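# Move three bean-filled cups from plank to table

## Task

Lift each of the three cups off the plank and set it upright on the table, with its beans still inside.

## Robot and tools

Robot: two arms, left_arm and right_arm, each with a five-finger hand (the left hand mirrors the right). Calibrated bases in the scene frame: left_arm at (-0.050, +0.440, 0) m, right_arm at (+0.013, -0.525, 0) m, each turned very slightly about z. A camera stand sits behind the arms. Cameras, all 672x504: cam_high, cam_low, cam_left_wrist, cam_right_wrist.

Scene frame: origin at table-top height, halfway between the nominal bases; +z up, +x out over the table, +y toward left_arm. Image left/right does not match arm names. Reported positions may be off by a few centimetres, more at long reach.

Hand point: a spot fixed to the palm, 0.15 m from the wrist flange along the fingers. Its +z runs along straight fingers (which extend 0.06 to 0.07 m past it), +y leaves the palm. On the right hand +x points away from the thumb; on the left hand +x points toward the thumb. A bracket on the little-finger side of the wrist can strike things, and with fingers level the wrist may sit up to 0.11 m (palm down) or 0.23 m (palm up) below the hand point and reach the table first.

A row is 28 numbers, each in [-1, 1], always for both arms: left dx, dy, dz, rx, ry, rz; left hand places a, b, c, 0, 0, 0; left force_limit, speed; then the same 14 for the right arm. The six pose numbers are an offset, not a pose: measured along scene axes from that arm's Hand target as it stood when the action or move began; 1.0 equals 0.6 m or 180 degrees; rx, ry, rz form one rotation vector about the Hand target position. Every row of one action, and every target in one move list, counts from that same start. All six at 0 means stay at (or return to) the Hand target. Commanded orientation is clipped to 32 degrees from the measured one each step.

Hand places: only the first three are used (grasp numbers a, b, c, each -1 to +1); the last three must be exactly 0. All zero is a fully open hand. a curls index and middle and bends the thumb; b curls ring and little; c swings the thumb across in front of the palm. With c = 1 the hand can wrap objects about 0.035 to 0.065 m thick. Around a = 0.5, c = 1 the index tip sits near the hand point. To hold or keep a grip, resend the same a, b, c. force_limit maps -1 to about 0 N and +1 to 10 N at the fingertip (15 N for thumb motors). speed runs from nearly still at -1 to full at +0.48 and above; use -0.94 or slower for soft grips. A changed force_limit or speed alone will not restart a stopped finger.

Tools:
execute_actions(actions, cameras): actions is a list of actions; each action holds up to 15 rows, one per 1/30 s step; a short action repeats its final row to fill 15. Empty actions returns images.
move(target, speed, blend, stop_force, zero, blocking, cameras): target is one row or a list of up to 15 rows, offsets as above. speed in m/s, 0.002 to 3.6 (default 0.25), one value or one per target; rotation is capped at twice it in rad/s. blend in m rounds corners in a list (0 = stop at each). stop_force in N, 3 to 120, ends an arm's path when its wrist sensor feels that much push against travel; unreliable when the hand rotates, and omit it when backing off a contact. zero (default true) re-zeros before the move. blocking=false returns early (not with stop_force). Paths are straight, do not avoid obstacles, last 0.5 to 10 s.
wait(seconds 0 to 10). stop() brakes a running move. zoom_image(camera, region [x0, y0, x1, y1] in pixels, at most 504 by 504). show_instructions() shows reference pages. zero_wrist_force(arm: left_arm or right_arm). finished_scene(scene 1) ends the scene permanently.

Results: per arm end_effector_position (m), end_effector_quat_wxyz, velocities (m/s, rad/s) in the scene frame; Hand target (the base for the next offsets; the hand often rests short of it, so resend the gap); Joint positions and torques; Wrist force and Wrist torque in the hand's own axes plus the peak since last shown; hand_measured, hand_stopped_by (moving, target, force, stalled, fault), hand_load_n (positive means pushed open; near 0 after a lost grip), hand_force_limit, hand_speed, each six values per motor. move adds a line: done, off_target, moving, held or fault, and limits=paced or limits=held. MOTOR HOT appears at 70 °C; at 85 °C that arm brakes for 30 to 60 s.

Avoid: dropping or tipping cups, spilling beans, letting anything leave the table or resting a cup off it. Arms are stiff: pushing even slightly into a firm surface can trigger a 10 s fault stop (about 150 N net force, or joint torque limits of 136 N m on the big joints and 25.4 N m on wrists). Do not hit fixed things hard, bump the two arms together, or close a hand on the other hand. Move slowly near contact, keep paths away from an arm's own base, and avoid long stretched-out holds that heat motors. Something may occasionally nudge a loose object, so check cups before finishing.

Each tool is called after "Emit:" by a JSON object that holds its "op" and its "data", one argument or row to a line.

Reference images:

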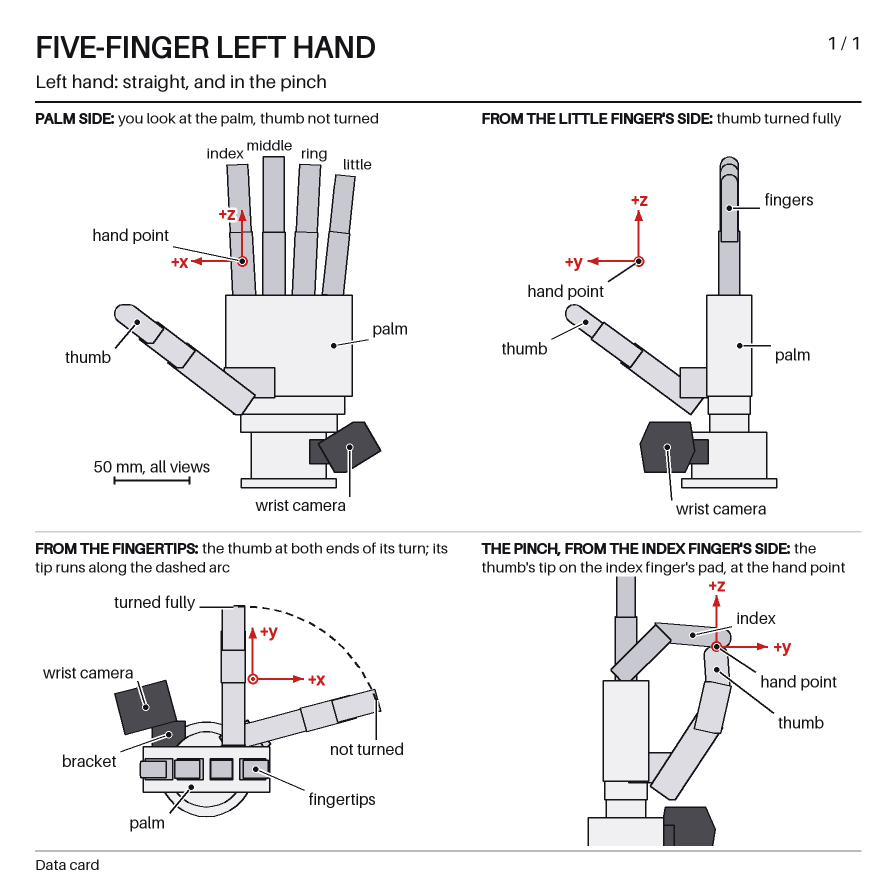

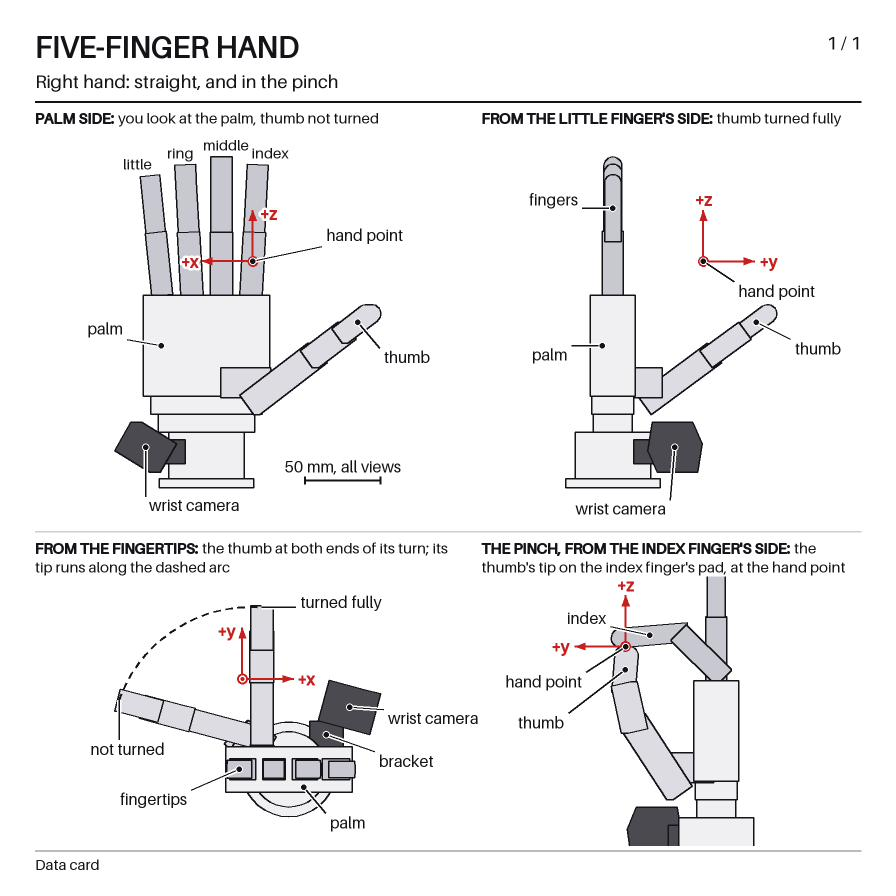

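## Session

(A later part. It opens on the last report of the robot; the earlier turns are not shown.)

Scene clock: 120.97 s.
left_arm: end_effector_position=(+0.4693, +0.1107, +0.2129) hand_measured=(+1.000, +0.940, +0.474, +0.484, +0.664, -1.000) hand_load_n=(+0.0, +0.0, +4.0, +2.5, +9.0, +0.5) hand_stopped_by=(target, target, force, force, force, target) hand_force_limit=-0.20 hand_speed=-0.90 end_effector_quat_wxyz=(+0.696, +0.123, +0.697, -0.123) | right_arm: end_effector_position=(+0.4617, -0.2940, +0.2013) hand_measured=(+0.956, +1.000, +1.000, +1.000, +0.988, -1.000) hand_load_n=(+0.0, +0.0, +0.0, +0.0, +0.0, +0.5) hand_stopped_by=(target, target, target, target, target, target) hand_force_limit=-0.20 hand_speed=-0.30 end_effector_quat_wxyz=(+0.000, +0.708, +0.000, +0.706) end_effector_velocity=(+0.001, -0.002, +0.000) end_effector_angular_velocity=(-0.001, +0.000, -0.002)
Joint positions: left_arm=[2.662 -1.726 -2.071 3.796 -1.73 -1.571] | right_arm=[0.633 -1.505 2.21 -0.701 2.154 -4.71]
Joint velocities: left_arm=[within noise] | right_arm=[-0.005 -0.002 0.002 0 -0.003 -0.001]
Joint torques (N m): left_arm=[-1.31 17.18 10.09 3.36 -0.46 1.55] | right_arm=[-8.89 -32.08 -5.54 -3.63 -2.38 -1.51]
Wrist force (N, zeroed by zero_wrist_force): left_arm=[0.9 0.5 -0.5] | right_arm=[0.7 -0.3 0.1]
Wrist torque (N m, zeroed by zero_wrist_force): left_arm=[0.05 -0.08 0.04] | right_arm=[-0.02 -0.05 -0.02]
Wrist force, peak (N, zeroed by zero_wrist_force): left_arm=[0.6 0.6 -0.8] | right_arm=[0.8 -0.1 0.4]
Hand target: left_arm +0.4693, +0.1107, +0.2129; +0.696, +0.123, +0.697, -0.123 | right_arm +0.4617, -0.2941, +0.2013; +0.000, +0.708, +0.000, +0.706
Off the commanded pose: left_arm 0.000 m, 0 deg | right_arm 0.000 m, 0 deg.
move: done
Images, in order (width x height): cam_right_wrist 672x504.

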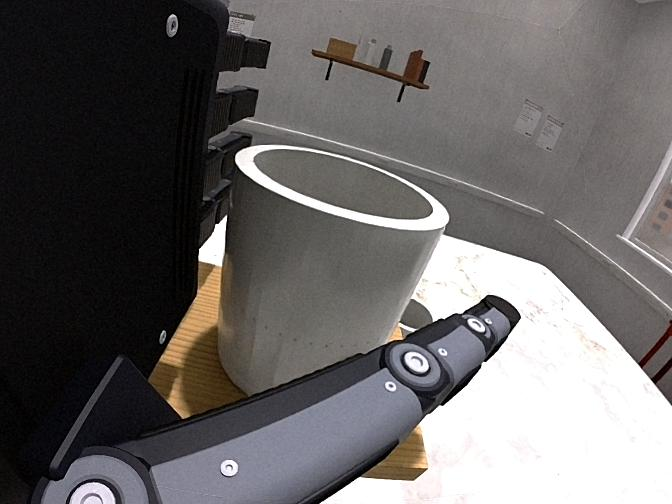

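Emit:
{"op": "move", "data": {
  "target": [0,0,0,0,0,0,0.4,0,1,0,0,0,-0.2,-0.9,0,0,0,0,0,0,0.3,0,1,0,0,0,-0.3,-0.9],
  "cameras": []
}}

Emit:
{"op": "move", "data": {
  "target": [0,0,0,0,0,0,0.4,0,1,0,0,0,-0.2,-0.9,0,0,0,0,0,0,0.55,0,1,0,0,0,-0.2,-0.91],
  "cameras": ["cam_high", "cam_right_wrist"]
}}

Emit:
{"op": "zoom_image", "data": {
  "camera": "cam_high",
  "region": [80, 150, 380, 350]
}}

Scene clock: 125.03 s.
left_arm: end_effector_position=(+0.4693, +0.1107, +0.2129) hand_measured=(+1.000, +0.940, +0.474, +0.484, +0.664, -1.000) hand_load_n=(+0.0, +0.0, +3.5, +2.5, +9.5, +0.5) hand_stopped_by=(target, target, force, force, force, target) hand_force_limit=-0.20 hand_speed=-0.90 end_effector_quat_wxyz=(+0.696, +0.123, +0.697, -0.123) | right_arm: end_effector_position=(+0.4617, -0.2941, +0.2013) hand_measured=(+1.000, +0.956, +0.550, +0.400, +0.516, -1.000) hand_load_n=(+0.5, +0.0, +0.0, +1.0, +5.0, +0.0) hand_stopped_by=(target, target, target, target, force, target) hand_force_limit=-0.30 hand_speed=-0.90 end_effector_quat_wxyz=(+0.000, +0.708, +0.000, +0.706)
Joint positions: left_arm=[2.662 -1.726 -2.071 3.796 -1.73 -1.571] | right_arm=[0.632 -1.506 2.211 -0.701 2.153 -4.71]
Joint torques (N m): left_arm=[-2.01 17.5 10.54 3.36 -0.27 1.62] | right_arm=[-7.18 -33.24 -6.06 -3.45 -2.36 -1.49]
Wrist force (N, zeroed by zero_wrist_force): left_arm=[0.5 0.2 -0.7] | right_arm=[1.2 0.7 0.0]
Wrist torque (N m, zeroed by zero_wrist_force): left_arm=[0.02 -0.06 0.04] | right_arm=[0.03 -0.06 0.04]
Wrist force, peak (N, zeroed by zero_wrist_force): left_arm=[0.7 0.9 -0.6] | right_arm=[1.2 0.7 0.0]
Hand target: left_arm +0.4693, +0.1107, +0.2129; +0.696, +0.123, +0.697, -0.123 | right_arm +0.4617, -0.2941, +0.2013; +0.000, +0.708, +0.000, +0.706
Off the commanded pose: left_arm 0.000 m, 0 deg | right_arm 0.000 m, 0 deg.
move: done
No camera images: "cameras" was empty.

Scene clock: 126.07 s.
left_arm: end_effector_position=(+0.4693, +0.1107, +0.2129) hand_measured=(+1.000, +0.940, +0.474, +0.484, +0.664, -1.000) hand_load_n=(+0.0, +0.0, +4.0, +3.0, +9.0, +0.5) hand_stopped_by=(target, target, force, force, force, target) hand_force_limit=-0.20 hand_speed=-0.90 end_effector_quat_wxyz=(+0.696, +0.123, +0.697, -0.123) | right_arm: end_effector_position=(+0.4617, -0.2941, +0.2013) hand_measured=(+1.000, +0.918, +0.360, +0.376, +0.516, -1.000) hand_load_n=(+0.0, +0.0, +5.0, +0.5, +13.0, +1.0) hand_stopped_by=(target, target, force, force, force, target) hand_force_limit=-0.20 hand_speed=-0.91 end_effector_quat_wxyz=(+0.000, +0.708, +0.000, +0.706)
Joint positions: left_arm=[2.662 -1.726 -2.071 3.796 -1.73 -1.571] | right_arm=[0.632 -1.506 2.211 -0.701 2.153 -4.71]
Joint torques (N m): left_arm=[-1.77 16.6 10.3 3.06 -0.14 1.52] | right_arm=[-6.82 -32.9 -5.86 -3.35 -1.86 -1.43]
Wrist force (N, zeroed by zero_wrist_force): left_arm=[-0.1 0.0 -0.2] | right_arm=[1.3 -0.5 0.6]
Wrist torque (N m, zeroed by zero_wrist_force): left_arm=[0.03 -0.06 0.02] | right_arm=[-0.06 -0.10 -0.04]
Wrist force, peak (N, zeroed by zero_wrist_force): left_arm=[1.0 0.8 -0.8] | right_arm=[1.2 -0.7 0.9]
Hand target: left_arm +0.4693, +0.1107, +0.2129; +0.696, +0.123, +0.697, -0.123 | right_arm +0.4617, -0.2941, +0.2013; +0.000, +0.708, +0.000, +0.706
Off the commanded pose: left_arm 0.000 m, 0 deg | right_arm 0.000 m, 0 deg.
move: done
Images, in order (width x height): cam_high 672x504, cam_right_wrist 672x504.

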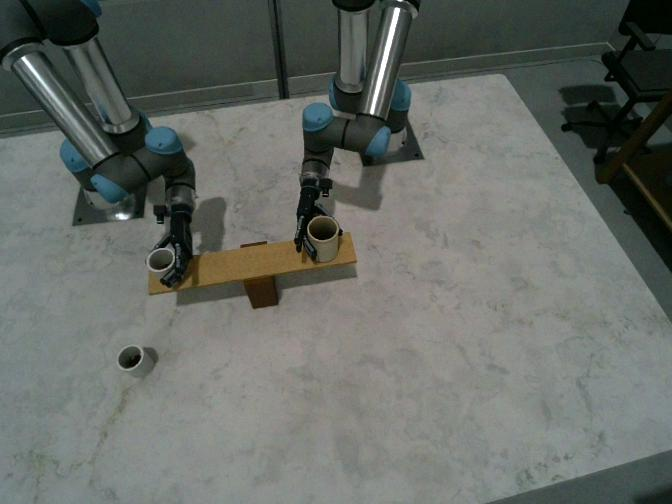

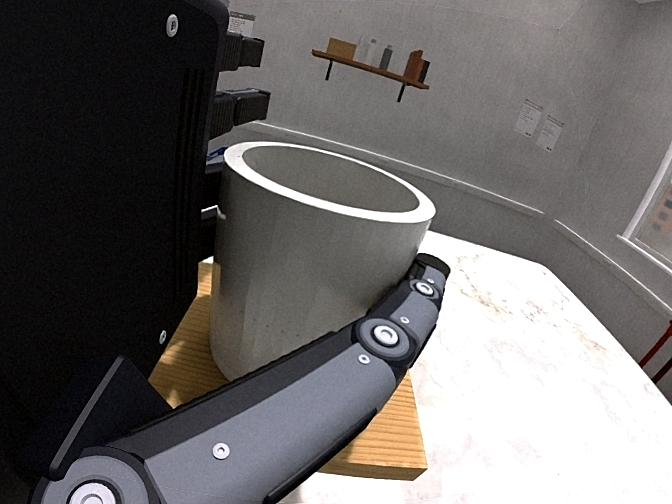

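Scaled by 1.680.

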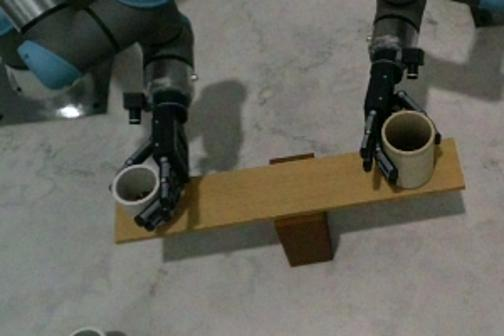

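Emit:
{"op": "move", "data": {
  "target": [
    [0,0,0,0,0,0,0.4,0,1,0,0,0,-0.2,-0.9,0,0,0,0,0,0,0.6,0,1,0,0,0,-0.2,-0.92],
    [0,0,0.025,0,0,0,0.4,0,1,0,0,0,-0.2,-0.9,0,0,0.025,0,0,0,0.6,0,1,0,0,0,-0.2,-0.92]
  ],
  "cameras": ["all"],
  "speed": 0.02
}}

Emit:
{"op": "zoom_image", "data": {
  "camera": "cam_low",
  "region": [80, 90, 280, 240]
}}

Emit:
{"op": "zoom_image", "data": {
  "camera": "cam_high",
  "region": [80, 150, 380, 350]
}}

Scene clock: 130.03 s.
left_arm: end_effector_position=(+0.4693, +0.1107, +0.2278) hand_measured=(+1.000, +0.940, +0.474, +0.484, +0.664, -1.000) hand_load_n=(+0.0, +0.0, +3.0, +2.5, +9.5, +2.0) hand_stopped_by=(target, target, force, force, force, target) hand_force_limit=-0.20 hand_speed=-0.90 end_effector_quat_wxyz=(+0.696, +0.123, +0.697, -0.123) | right_arm: end_effector_position=(+0.4617, -0.2941, +0.2162) hand_measured=(+1.000, +0.910, +0.360, +0.364, +0.516, -1.000) hand_load_n=(+0.0, +0.0, +2.5, +4.0, +14.5, +1.0) hand_stopped_by=(target, target, force, force, force, target) hand_force_limit=-0.20 hand_speed=-0.92 end_effector_quat_wxyz=(+0.000, +0.708, +0.000, +0.706)
Joint positions: left_arm=[2.662 -1.702 -2.052 3.753 -1.73 -1.571] | right_arm=[0.632 -1.533 2.191 -0.654 2.153 -4.71]
Joint torques (N m): left_arm=[-1.06 33.9 30.43 0.88 -0.03 2.27] | right_arm=[-3.59 -36.34 -31.06 1.48 -0.18 0.4]
Wrist force (N, zeroed by zero_wrist_force): left_arm=[4.1 2.5 -1.4] | right_arm=[-1.3 -0.2 0.3]
Wrist torque (N m, zeroed by zero_wrist_force): left_arm=[0.15 -0.09 0.07] | right_arm=[-0.02 -0.04 -0.02]
Wrist force, peak (N, zeroed by zero_wrist_force): left_arm=[4.2 2.4 -1.1] | right_arm=[-1.8 0.1 0.2]
Hand target: left_arm +0.4693, +0.1107, +0.2279; +0.696, +0.123, +0.697, -0.123 | right_arm +0.4617, -0.2941, +0.2163; +0.000, +0.708, +0.000, +0.706
Off the commanded pose: left_arm 0.000 m, 0 deg | right_arm 0.000 m, 0 deg.
move: done

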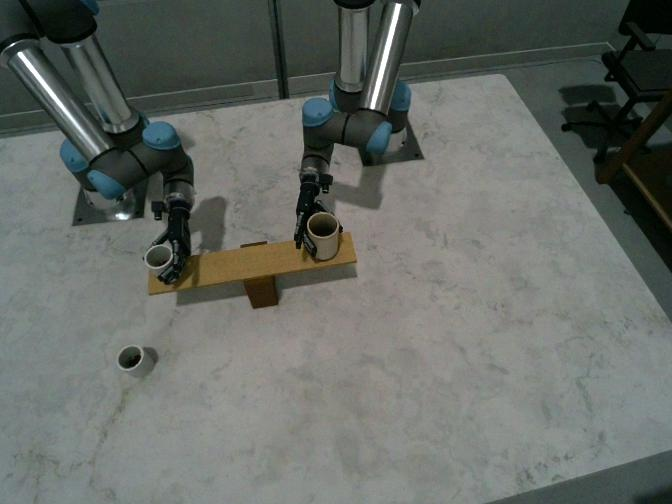

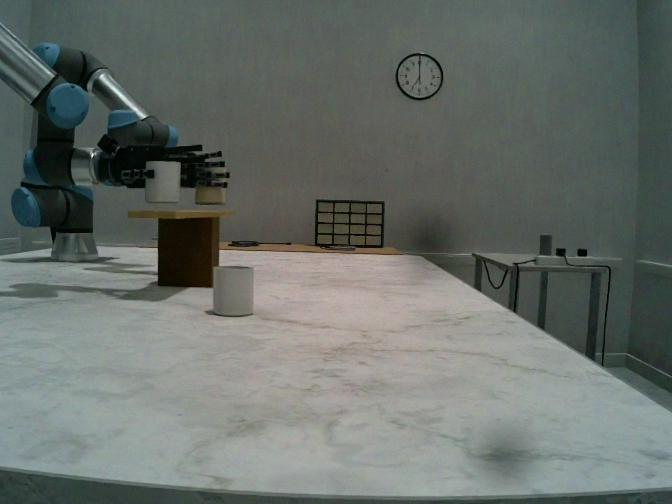

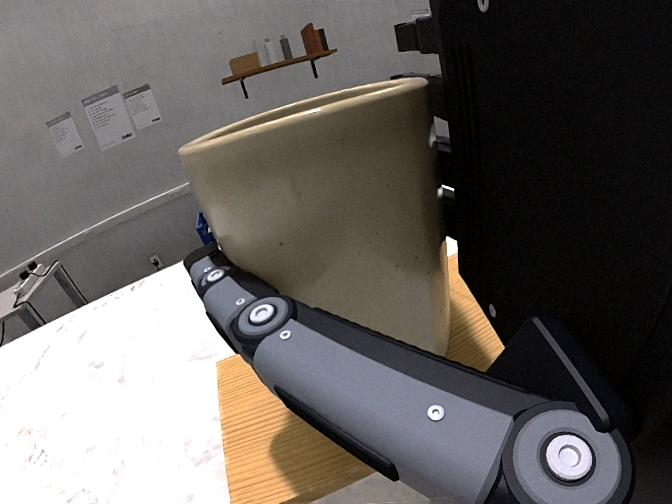

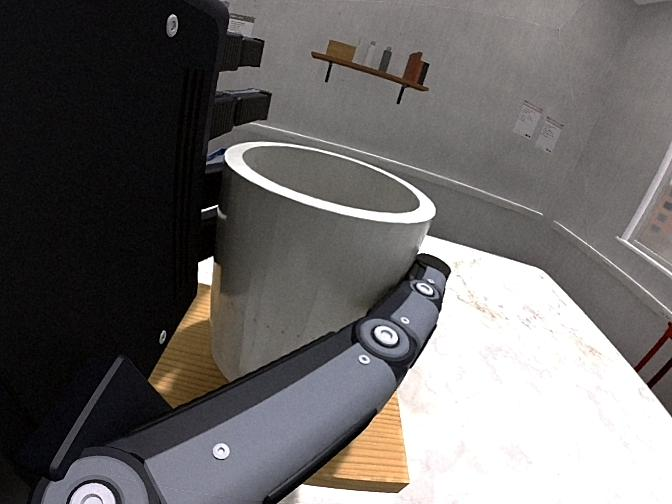

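Scaled by 2.520.

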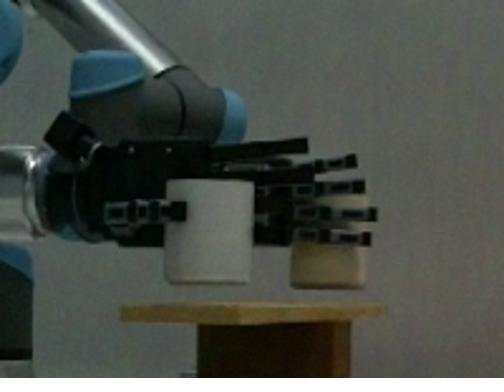

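Scaled by 1.680.

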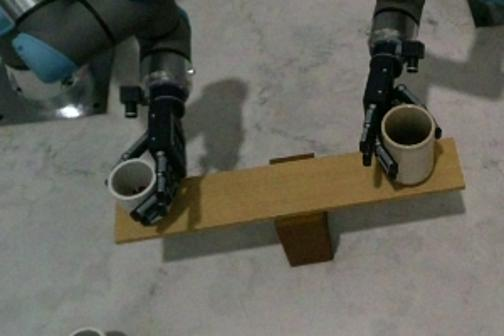

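Emit:
{"op": "move", "data": {
  "target": [
    [0,0,0.1083,0,0,0,0.4,0,1,0,0,0,-0.2,-0.9,0,0,0.0833,0,0,0,0.6,0,1,0,0,0,-0.2,-0.92],
    [0.1845,0.3488,0.0535,0,0,0,0.4,0,1,0,0,0,-0.2,-0.9,0.2305,-0.4432,0.02,0,0,0,0.6,0,1,0,0,0,-0.2,-0.92],
    [0.1845,0.3488,-0.2132,0,0,0,0.4,0,1,0,0,0,-0.2,-0.9,0.2305,-0.4432,-0.2105,0,0,0,0.6,0,1,0,0,0,-0.2,-0.92]
  ],
  "cameras": ["all"],
  "speed": 0.15,
  "blend": 0.02
}}

Scene clock: 134.80 s.
left_arm: end_effector_position=(+0.5800, +0.3200, +0.1000) hand_measured=(+1.000, +0.940, +0.474, +0.484, +0.664, -1.000) hand_load_n=(+0.0, +0.0, +3.0, +3.0, +9.5, +2.0) hand_stopped_by=(target, target, force, force, force, target) hand_force_limit=-0.20 hand_speed=-0.90 end_effector_quat_wxyz=(+0.696, +0.123, +0.697, -0.123) | right_arm: end_effector_position=(+0.5999, -0.5600, +0.0900) hand_measured=(+1.000, +0.910, +0.360, +0.364, +0.516, -1.000) hand_load_n=(+0.0, +0.0, +3.0, +4.5, +14.5, +1.0) hand_stopped_by=(target, target, force, force, force, target) hand_force_limit=-0.20 hand_speed=-0.92 end_effector_quat_wxyz=(+0.000, +0.708, +0.000, +0.706)
Joint positions: left_arm=[3.286 -1.93 -2.21 4.139 -1.105 -1.57] | right_arm=[-0.282 -1.266 2.35 -1.081 1.239 -4.713]
Joint torques (N m): left_arm=[-6.52 20.97 4.86 4.53 -1.32 -2.67] | right_arm=[6.76 -14.08 -0.29 -4.62 2.61 1.38]
Wrist force (N, zeroed by zero_wrist_force): left_arm=[3.9 2.4 -1.3] | right_arm=[-1.4 -0.3 0.2]
Wrist torque (N m, zeroed by zero_wrist_force): left_arm=[0.12 -0.07 0.10] | right_arm=[-0.04 -0.03 -0.11]
Wrist force, peak (N, zeroed by zero_wrist_force): left_arm=[5.0 2.6 -1.6] | right_arm=[-2.3 -0.3 0.2]
Hand target: left_arm +0.5800, +0.3200, +0.1000; +0.696, +0.123, +0.697, -0.123 | right_arm +0.6000, -0.5600, +0.0900; +0.000, +0.708, +0.000, +0.706
Off the commanded pose: left_arm 0.000 m, 0 deg | right_arm 0.000 m, 0 deg.
move: done

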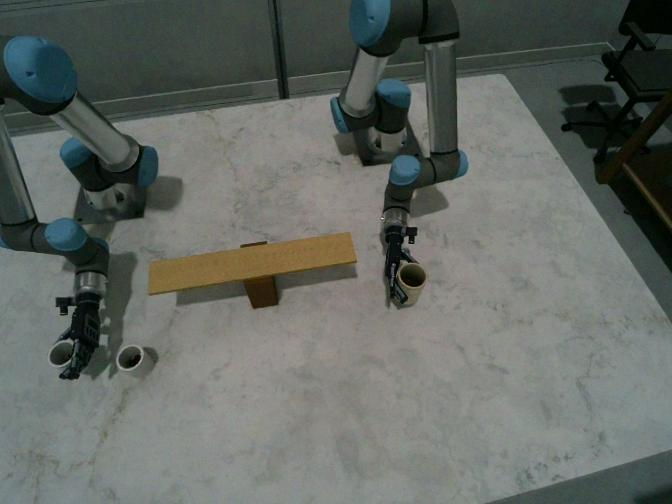

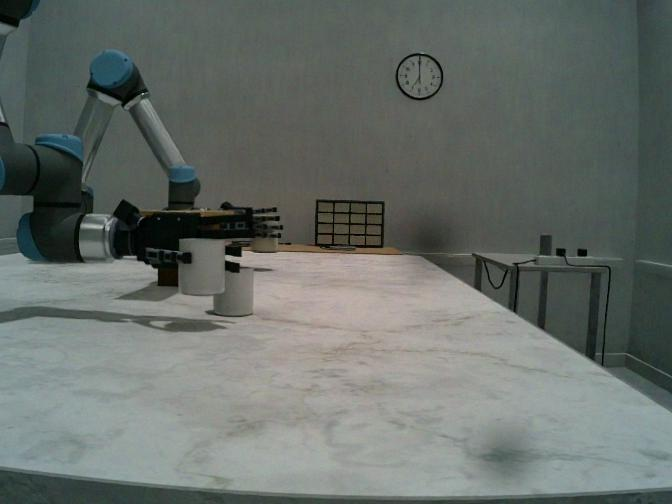

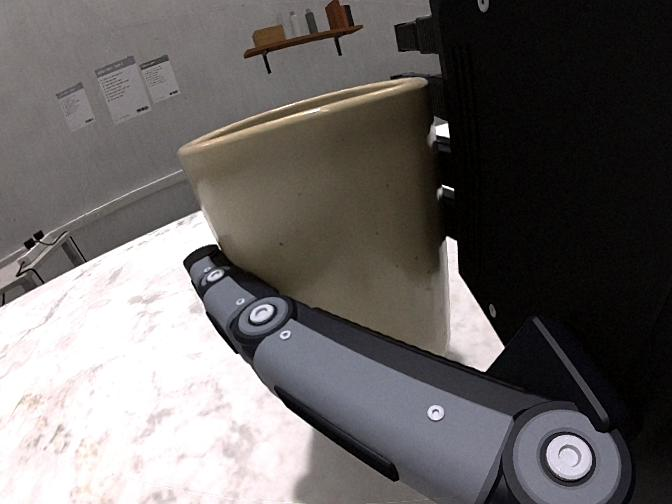

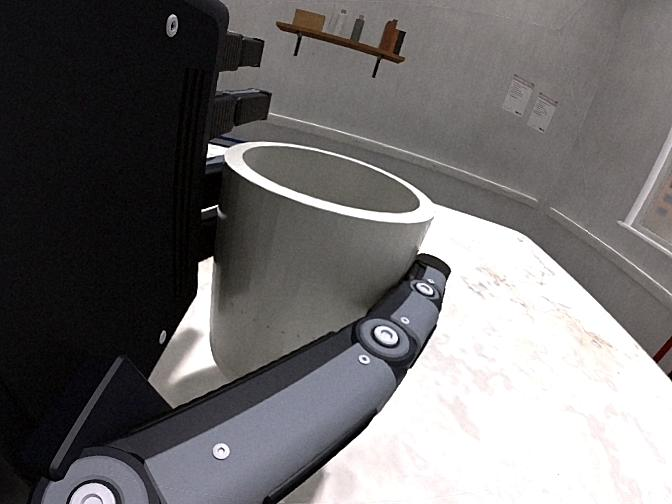

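Emit:
{"op": "move", "data": {
  "target": [
    [0,0,-0.0667,0,0,0,0.4,0,1,0,0,0,-0.2,-0.9,0,0,-0.0717,0,0,0,0.6,0,1,0,0,0,-0.2,-0.92],
    [0,0,-0.0967,0,0,0,0.4,0,1,0,0,0,-0.2,-0.9,0,0,-0.1,0,0,0,0.6,0,1,0,0,0,-0.2,-0.92]
  ],
  "cameras": ["all"],
  "speed": [0.04, 0.005],
  "stop_force": 3.5
}}

Scene clock: 139.33 s.
left_arm: end_effector_position=(+0.5800, +0.3200, +0.0507) hand_measured=(+1.000, +0.940, +0.474, +0.484, +0.664, -1.000) hand_load_n=(-0.5, +0.0, +3.5, +2.5, +9.5, +0.5) hand_stopped_by=(target, target, force, force, force, target) hand_force_limit=-0.20 hand_speed=-0.90 end_effector_quat_wxyz=(+0.696, +0.123, +0.697, -0.123) | right_arm: end_effector_position=(+0.5999, -0.5600, +0.0390) hand_measured=(+1.000, +0.910, +0.360, +0.364, +0.516, -1.000) hand_load_n=(+0.0, +0.0, +2.5, +4.0, +14.5, +0.5) hand_stopped_by=(target, target, force, force, force, target) hand_force_limit=-0.20 hand_speed=-0.92 end_effector_quat_wxyz=(+0.000, +0.708, +0.000, +0.706)
Joint positions: left_arm=[3.286 -2.058 -2.226 4.283 -1.105 -1.57] | right_arm=[-0.282 -1.109 2.364 -1.252 1.239 -4.713]
Joint torques (N m): left_arm=[-3.47 37.99 2.18 -0.39 1.15 -2.84] | right_arm=[-4.22 -40.11 -3.13 1.46 0.28 1.4]
Wrist force (N, zeroed by zero_wrist_force): left_arm=[0.6 2.9 -0.6] | right_arm=[2.3 0.0 0.1]
Wrist torque (N m, zeroed by zero_wrist_force): left_arm=[0.13 -0.05 0.08] | right_arm=[-0.05 0.00 -0.02]
Wrist force, peak (N, zeroed by zero_wrist_force): left_arm=[-3.8 0.7 -3.9] | right_arm=[6.3 -1.3 -1.3]
Hand target: left_arm +0.5800, +0.3200, +0.0507; +0.696, +0.123, +0.697, -0.123 (not the last commanded pose) | right_arm +0.6000, -0.5600, +0.0390; +0.000, +0.708, +0.000, +0.706 (not the last commanded pose)
Off the commanded pose: left_arm 0.009 m, 0 deg | right_arm 0.009 m, 0 deg.
move: contact (left_arm, right_arm); path passed 1 of 2 targets

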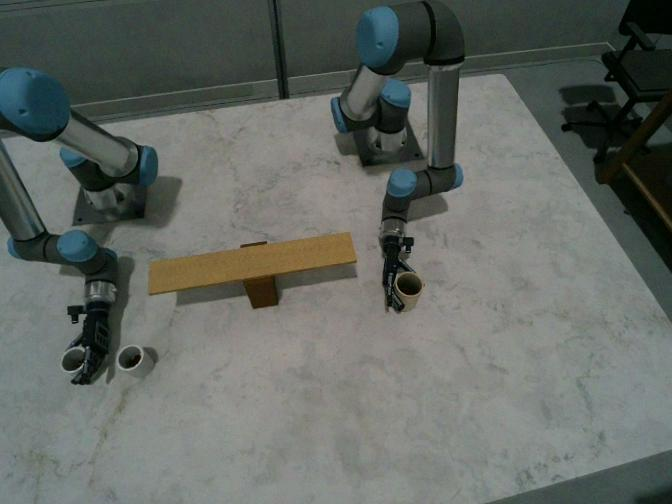

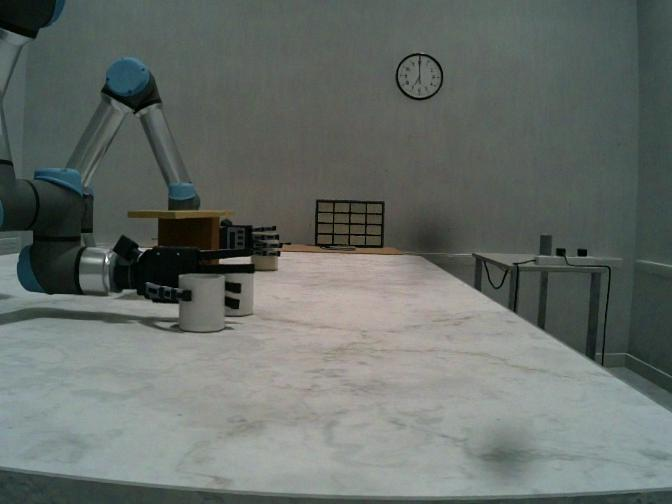

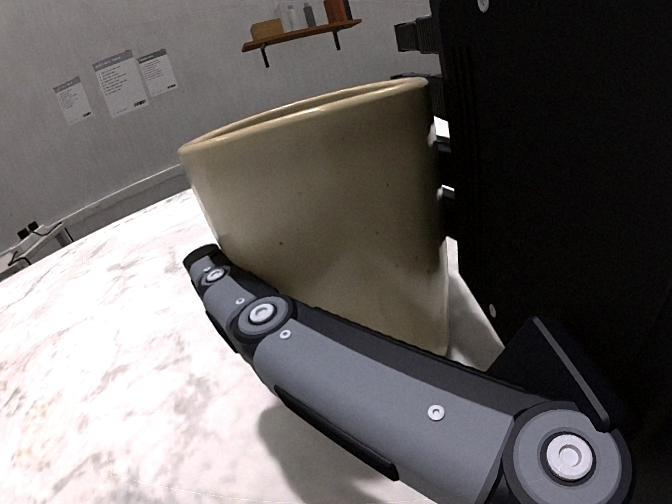

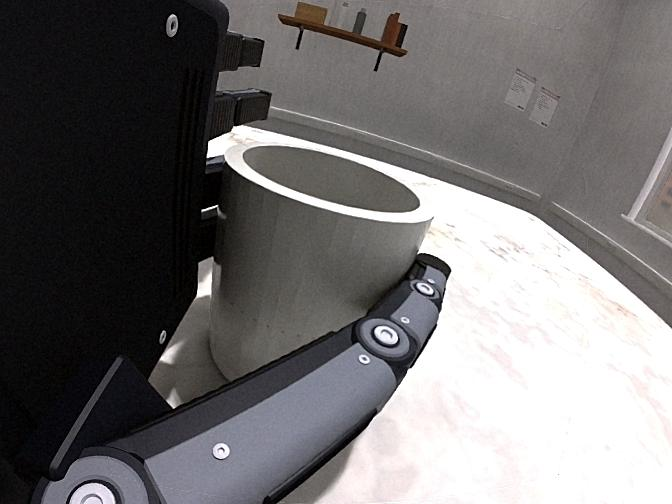

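Emit:
{"op": "move", "data": {
  "target": [
    [0,0,0,0,0,0,0.0,0,1,0,0,0,-0.2,-0.87,0,0,0,0,0,0,0.1,0,1,0,0,0,-0.2,-0.87],
    [0,0,0,0,0,0,-0.45,0,1,0,0,0,-0.2,-0.6,0,0,0,0,0,0,-0.45,0,1,0,0,0,-0.2,-0.6]
  ],
  "cameras": ["all"]
}}

Emit:
{"op": "zoom_image", "data": {
  "camera": "cam_high",
  "region": [20, 200, 220, 400]
}}

Emit:
{"op": "zoom_image", "data": {
  "camera": "cam_high",
  "region": [340, 180, 480, 330]
}}

Scene clock: 142.67 s.
left_arm: end_effector_position=(+0.5800, +0.3200, +0.0507) hand_measured=(+0.956, +1.000, +1.000, +1.000, +0.988, -1.000) hand_load_n=(+0.0, +0.0, +0.0, +0.0, +0.0, +0.0) hand_stopped_by=(target, target, target, target, target, target) hand_force_limit=-0.20 hand_speed=-0.60 end_effector_quat_wxyz=(+0.696, +0.123, +0.697, -0.123) | right_arm: end_effector_position=(+0.6000, -0.5600, +0.0390) hand_measured=(+0.956, +1.000, +1.000, +1.000, +0.988, -1.000) hand_load_n=(+0.0, +0.0, +0.0, +0.0, +0.0, +0.0) hand_stopped_by=(target, target, target, target, target, target) hand_force_limit=-0.20 hand_speed=-0.60 end_effector_quat_wxyz=(+0.000, +0.708, +0.000, +0.706)
Joint positions: left_arm=[3.286 -2.058 -2.226 4.283 -1.105 -1.57] | right_arm=[-0.282 -1.109 2.364 -1.252 1.239 -4.713]
Joint torques (N m): left_arm=[0.33 36.56 13.99 2.67 1.42 -2.61] | right_arm=[-4.73 -39.43 -17.28 -1.59 0.34 1.32]
Wrist force (N, zeroed by zero_wrist_force): left_arm=[0.5 2.3 -1.1] | right_arm=[0.9 -0.3 0.2]
Wrist torque (N m, zeroed by zero_wrist_force): left_arm=[0.09 -0.10 0.08] | right_arm=[-0.06 -0.09 -0.08]
Wrist force, peak (N, zeroed by zero_wrist_force): left_arm=[-0.1 4.0 -2.3] | right_arm=[2.6 0.6 -0.4]
Hand target: left_arm +0.5800, +0.3200, +0.0507; +0.696, +0.123, +0.697, -0.123 | right_arm +0.6000, -0.5600, +0.0390; +0.000, +0.708, +0.000, +0.706
Off the commanded pose: left_arm 0.000 m, 0 deg | right_arm 0.000 m, 0 deg.
move: done

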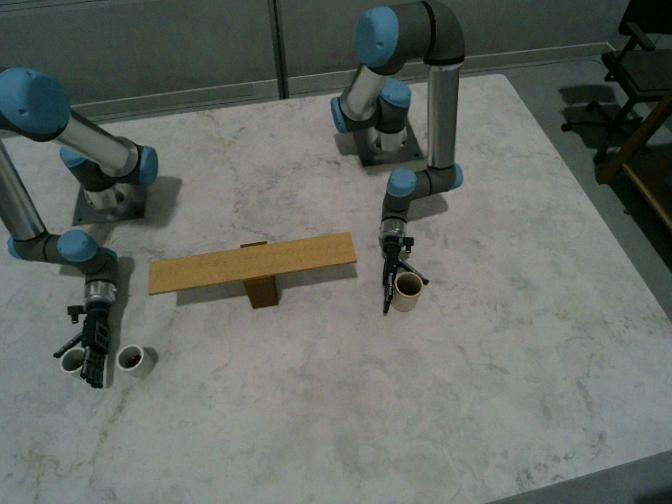

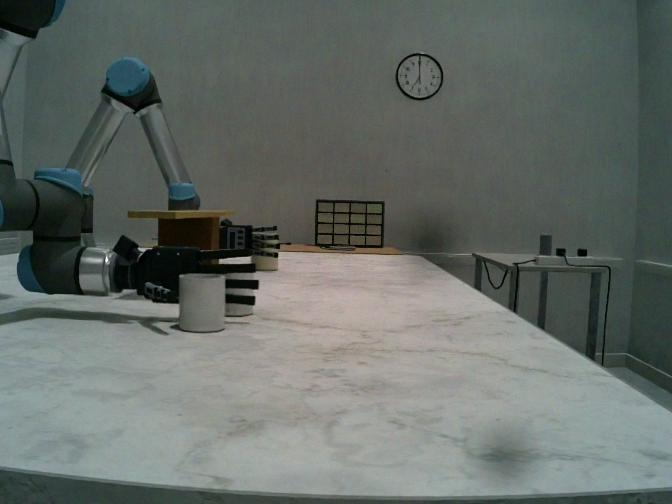

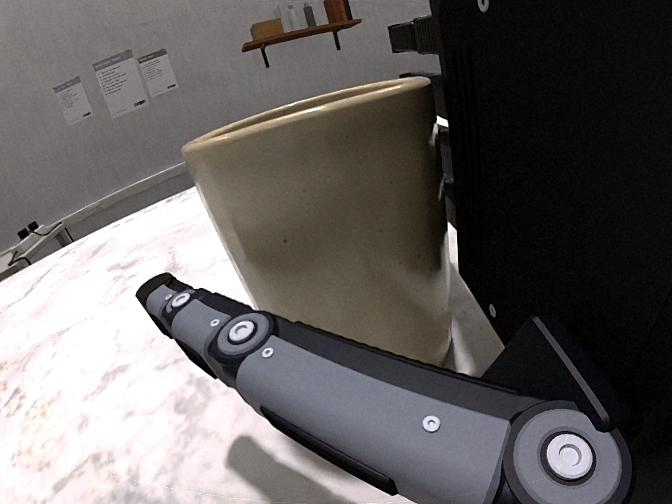

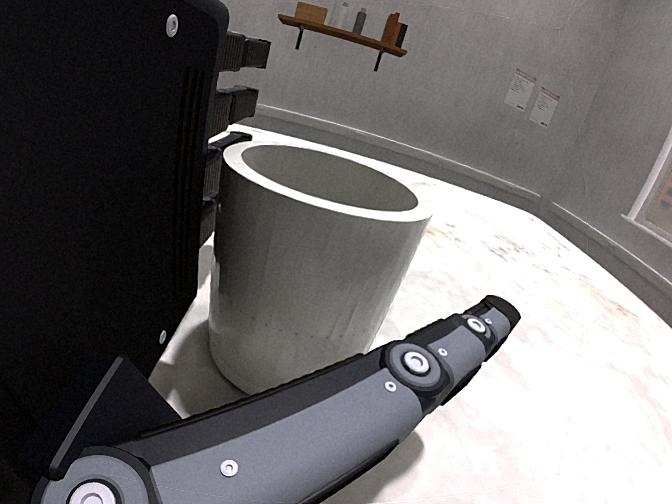

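Scaled by 2.520.

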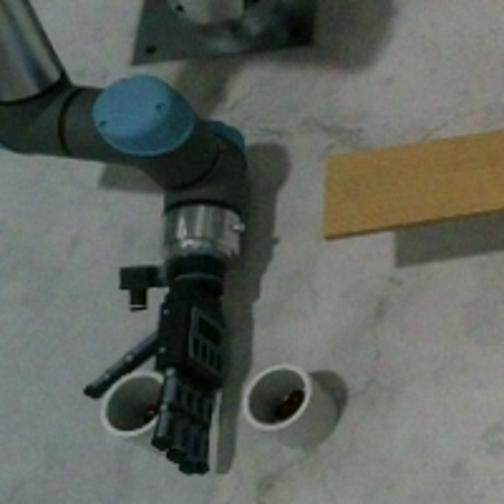

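Scaled by 3.360.

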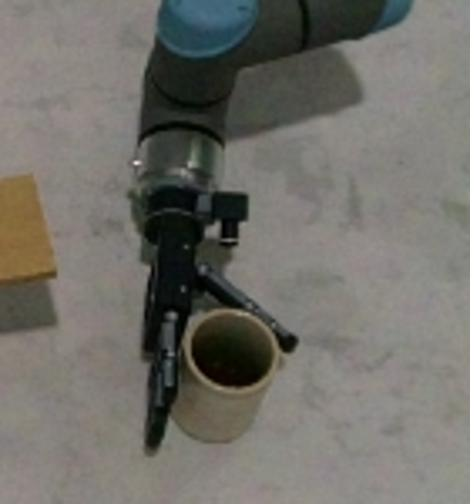

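Emit:
{"op": "move", "data": {
  "target": [
    [-0.0023,-0.0063,0,0,0,0,-0.45,0,1,0,0,0,-0.2,-0.6,0,0.0083,0,0,0,0,-0.45,0,1,0,0,0,-0.2,-0.6],
    [-0.1747,0.0563,0,0,0,0,-0.45,0,1,0,0,0,-0.2,-0.6,-0.15,0.0083,0,0,0,0,-0.45,0,1,0,0,0,-0.2,-0.6],
    [-0.1747,0.0563,0.25,0,0,0,-0.45,0,1,0,0,0,-0.2,-0.6,-0.15,0.0083,0.25,0,0,0,-0.45,0,1,0,0,0,-0.2,-0.6]
  ],
  "speed": [0.03, 0.08, 0.15],
  "blend": [0.001, 0.005, 0],
  "cameras": ["all"]
}}

Emit:
{"op": "zoom_image", "data": {
  "camera": "cam_high",
  "region": [20, 200, 220, 400]
}}

Emit:
{"op": "zoom_image", "data": {
  "camera": "cam_high",
  "region": [340, 180, 480, 330]
}}

Scene clock: 146.83 s.
left_arm: end_effector_position=(+0.4752, +0.3537, +0.2007) hand_measured=(+0.956, +1.000, +1.000, +1.000, +0.988, -1.000) hand_load_n=(+0.0, +0.0, +0.0, +0.0, +0.0, +0.0) hand_stopped_by=(target, target, target, target, target, target) hand_force_limit=-0.20 hand_speed=-0.60 end_effector_quat_wxyz=(+0.696, +0.123, +0.697, -0.123) | right_arm: end_effector_position=(+0.5100, -0.5550, +0.1890) hand_measured=(+0.956, +1.000, +1.000, +1.000, +0.988, -1.000) hand_load_n=(+0.0, +0.0, +0.0, +0.0, +0.0, +0.5) hand_stopped_by=(target, target, target, target, target, target) hand_force_limit=-0.20 hand_speed=-0.60 end_effector_quat_wxyz=(+0.000, +0.708, +0.000, +0.706)
Joint positions: left_arm=[3.467 -1.432 -2.408 3.839 -0.924 -1.57] | right_arm=[-0.395 -1.769 2.491 -0.718 1.126 -4.714]
Joint torques (N m): left_arm=[6.99 20.41 28.62 -1.1 1.58 2.79] | right_arm=[-8.06 -22.45 -28.78 1.68 -2.33 -1.58]
Wrist force (N, zeroed by zero_wrist_force): left_arm=[0.7 2.5 -1.2] | right_arm=[0.1 -0.3 0.2]
Wrist torque (N m, zeroed by zero_wrist_force): left_arm=[0.14 -0.12 -0.14] | right_arm=[-0.04 0.02 -0.04]
Wrist force, peak (N, zeroed by zero_wrist_force): left_arm=[0.8 3.0 -1.7] | right_arm=[1.1 -0.5 0.7]
Hand target: left_arm +0.4752, +0.3537, +0.2007; +0.696, +0.123, +0.697, -0.123 | right_arm +0.5100, -0.5550, +0.1890; +0.000, +0.708, +0.000, +0.706
Off the commanded pose: left_arm 0.000 m, 0 deg | right_arm 0.000 m, 0 deg.
move: done

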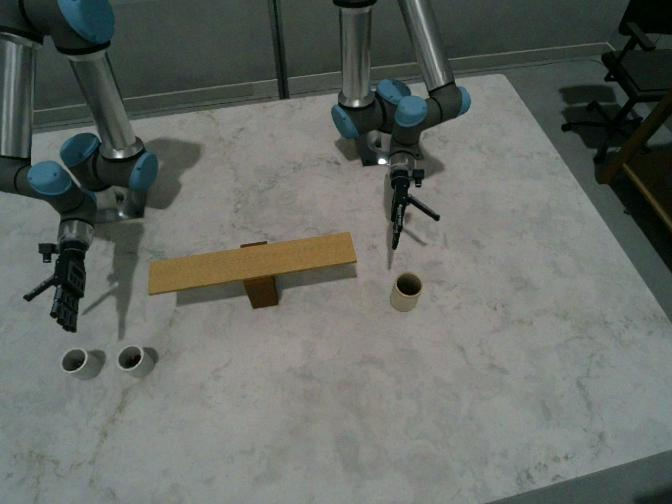

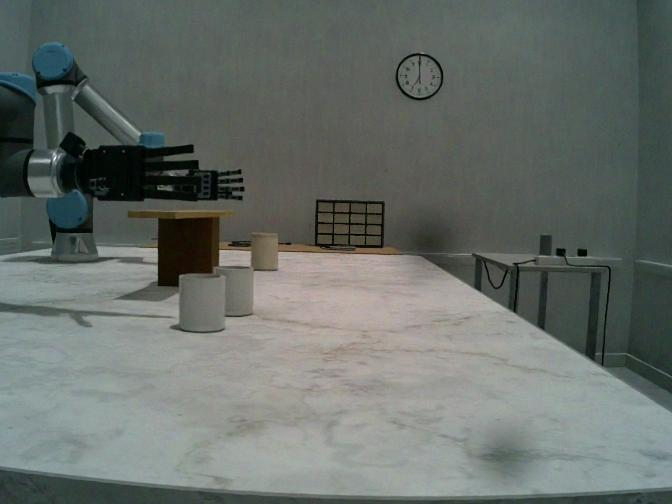

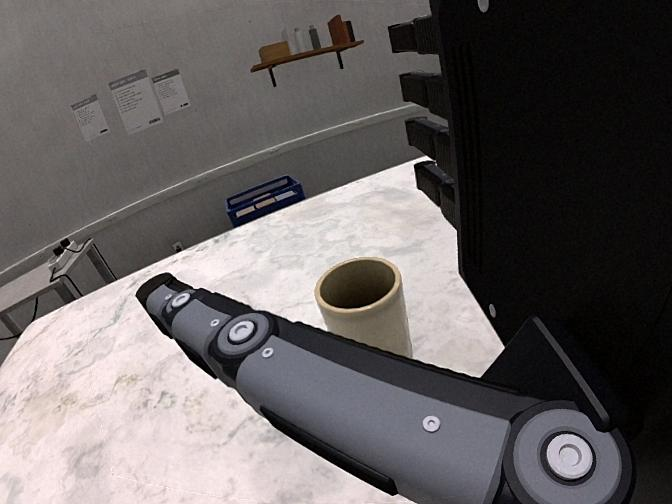

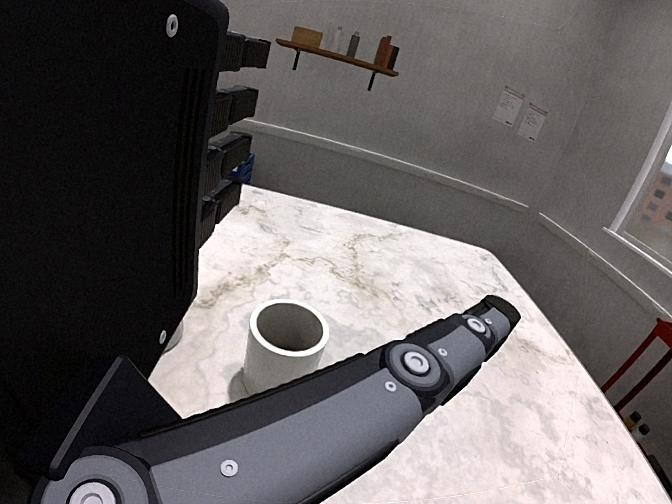

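Scaled by 2.520.

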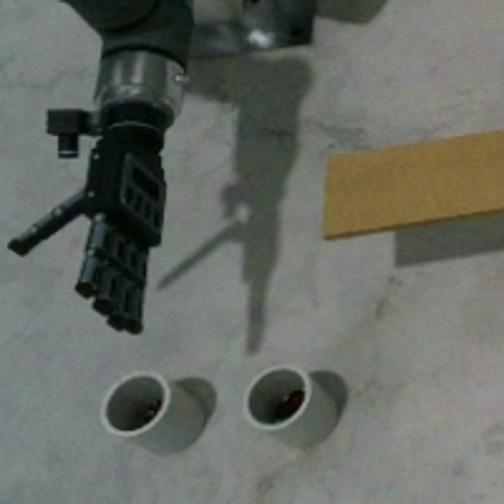

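Scaled by 3.360.

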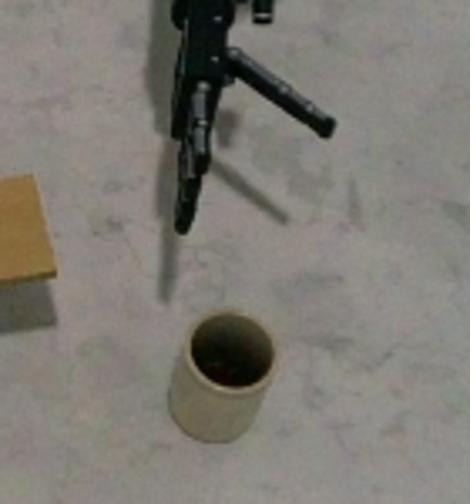

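All three cups are standing on the table with their beans inside. The plank is still resting on its block, and both hands are clear of everything.

Emit:
{"op": "finished_scene", "data": {

}}

The scene is finished: the task was done.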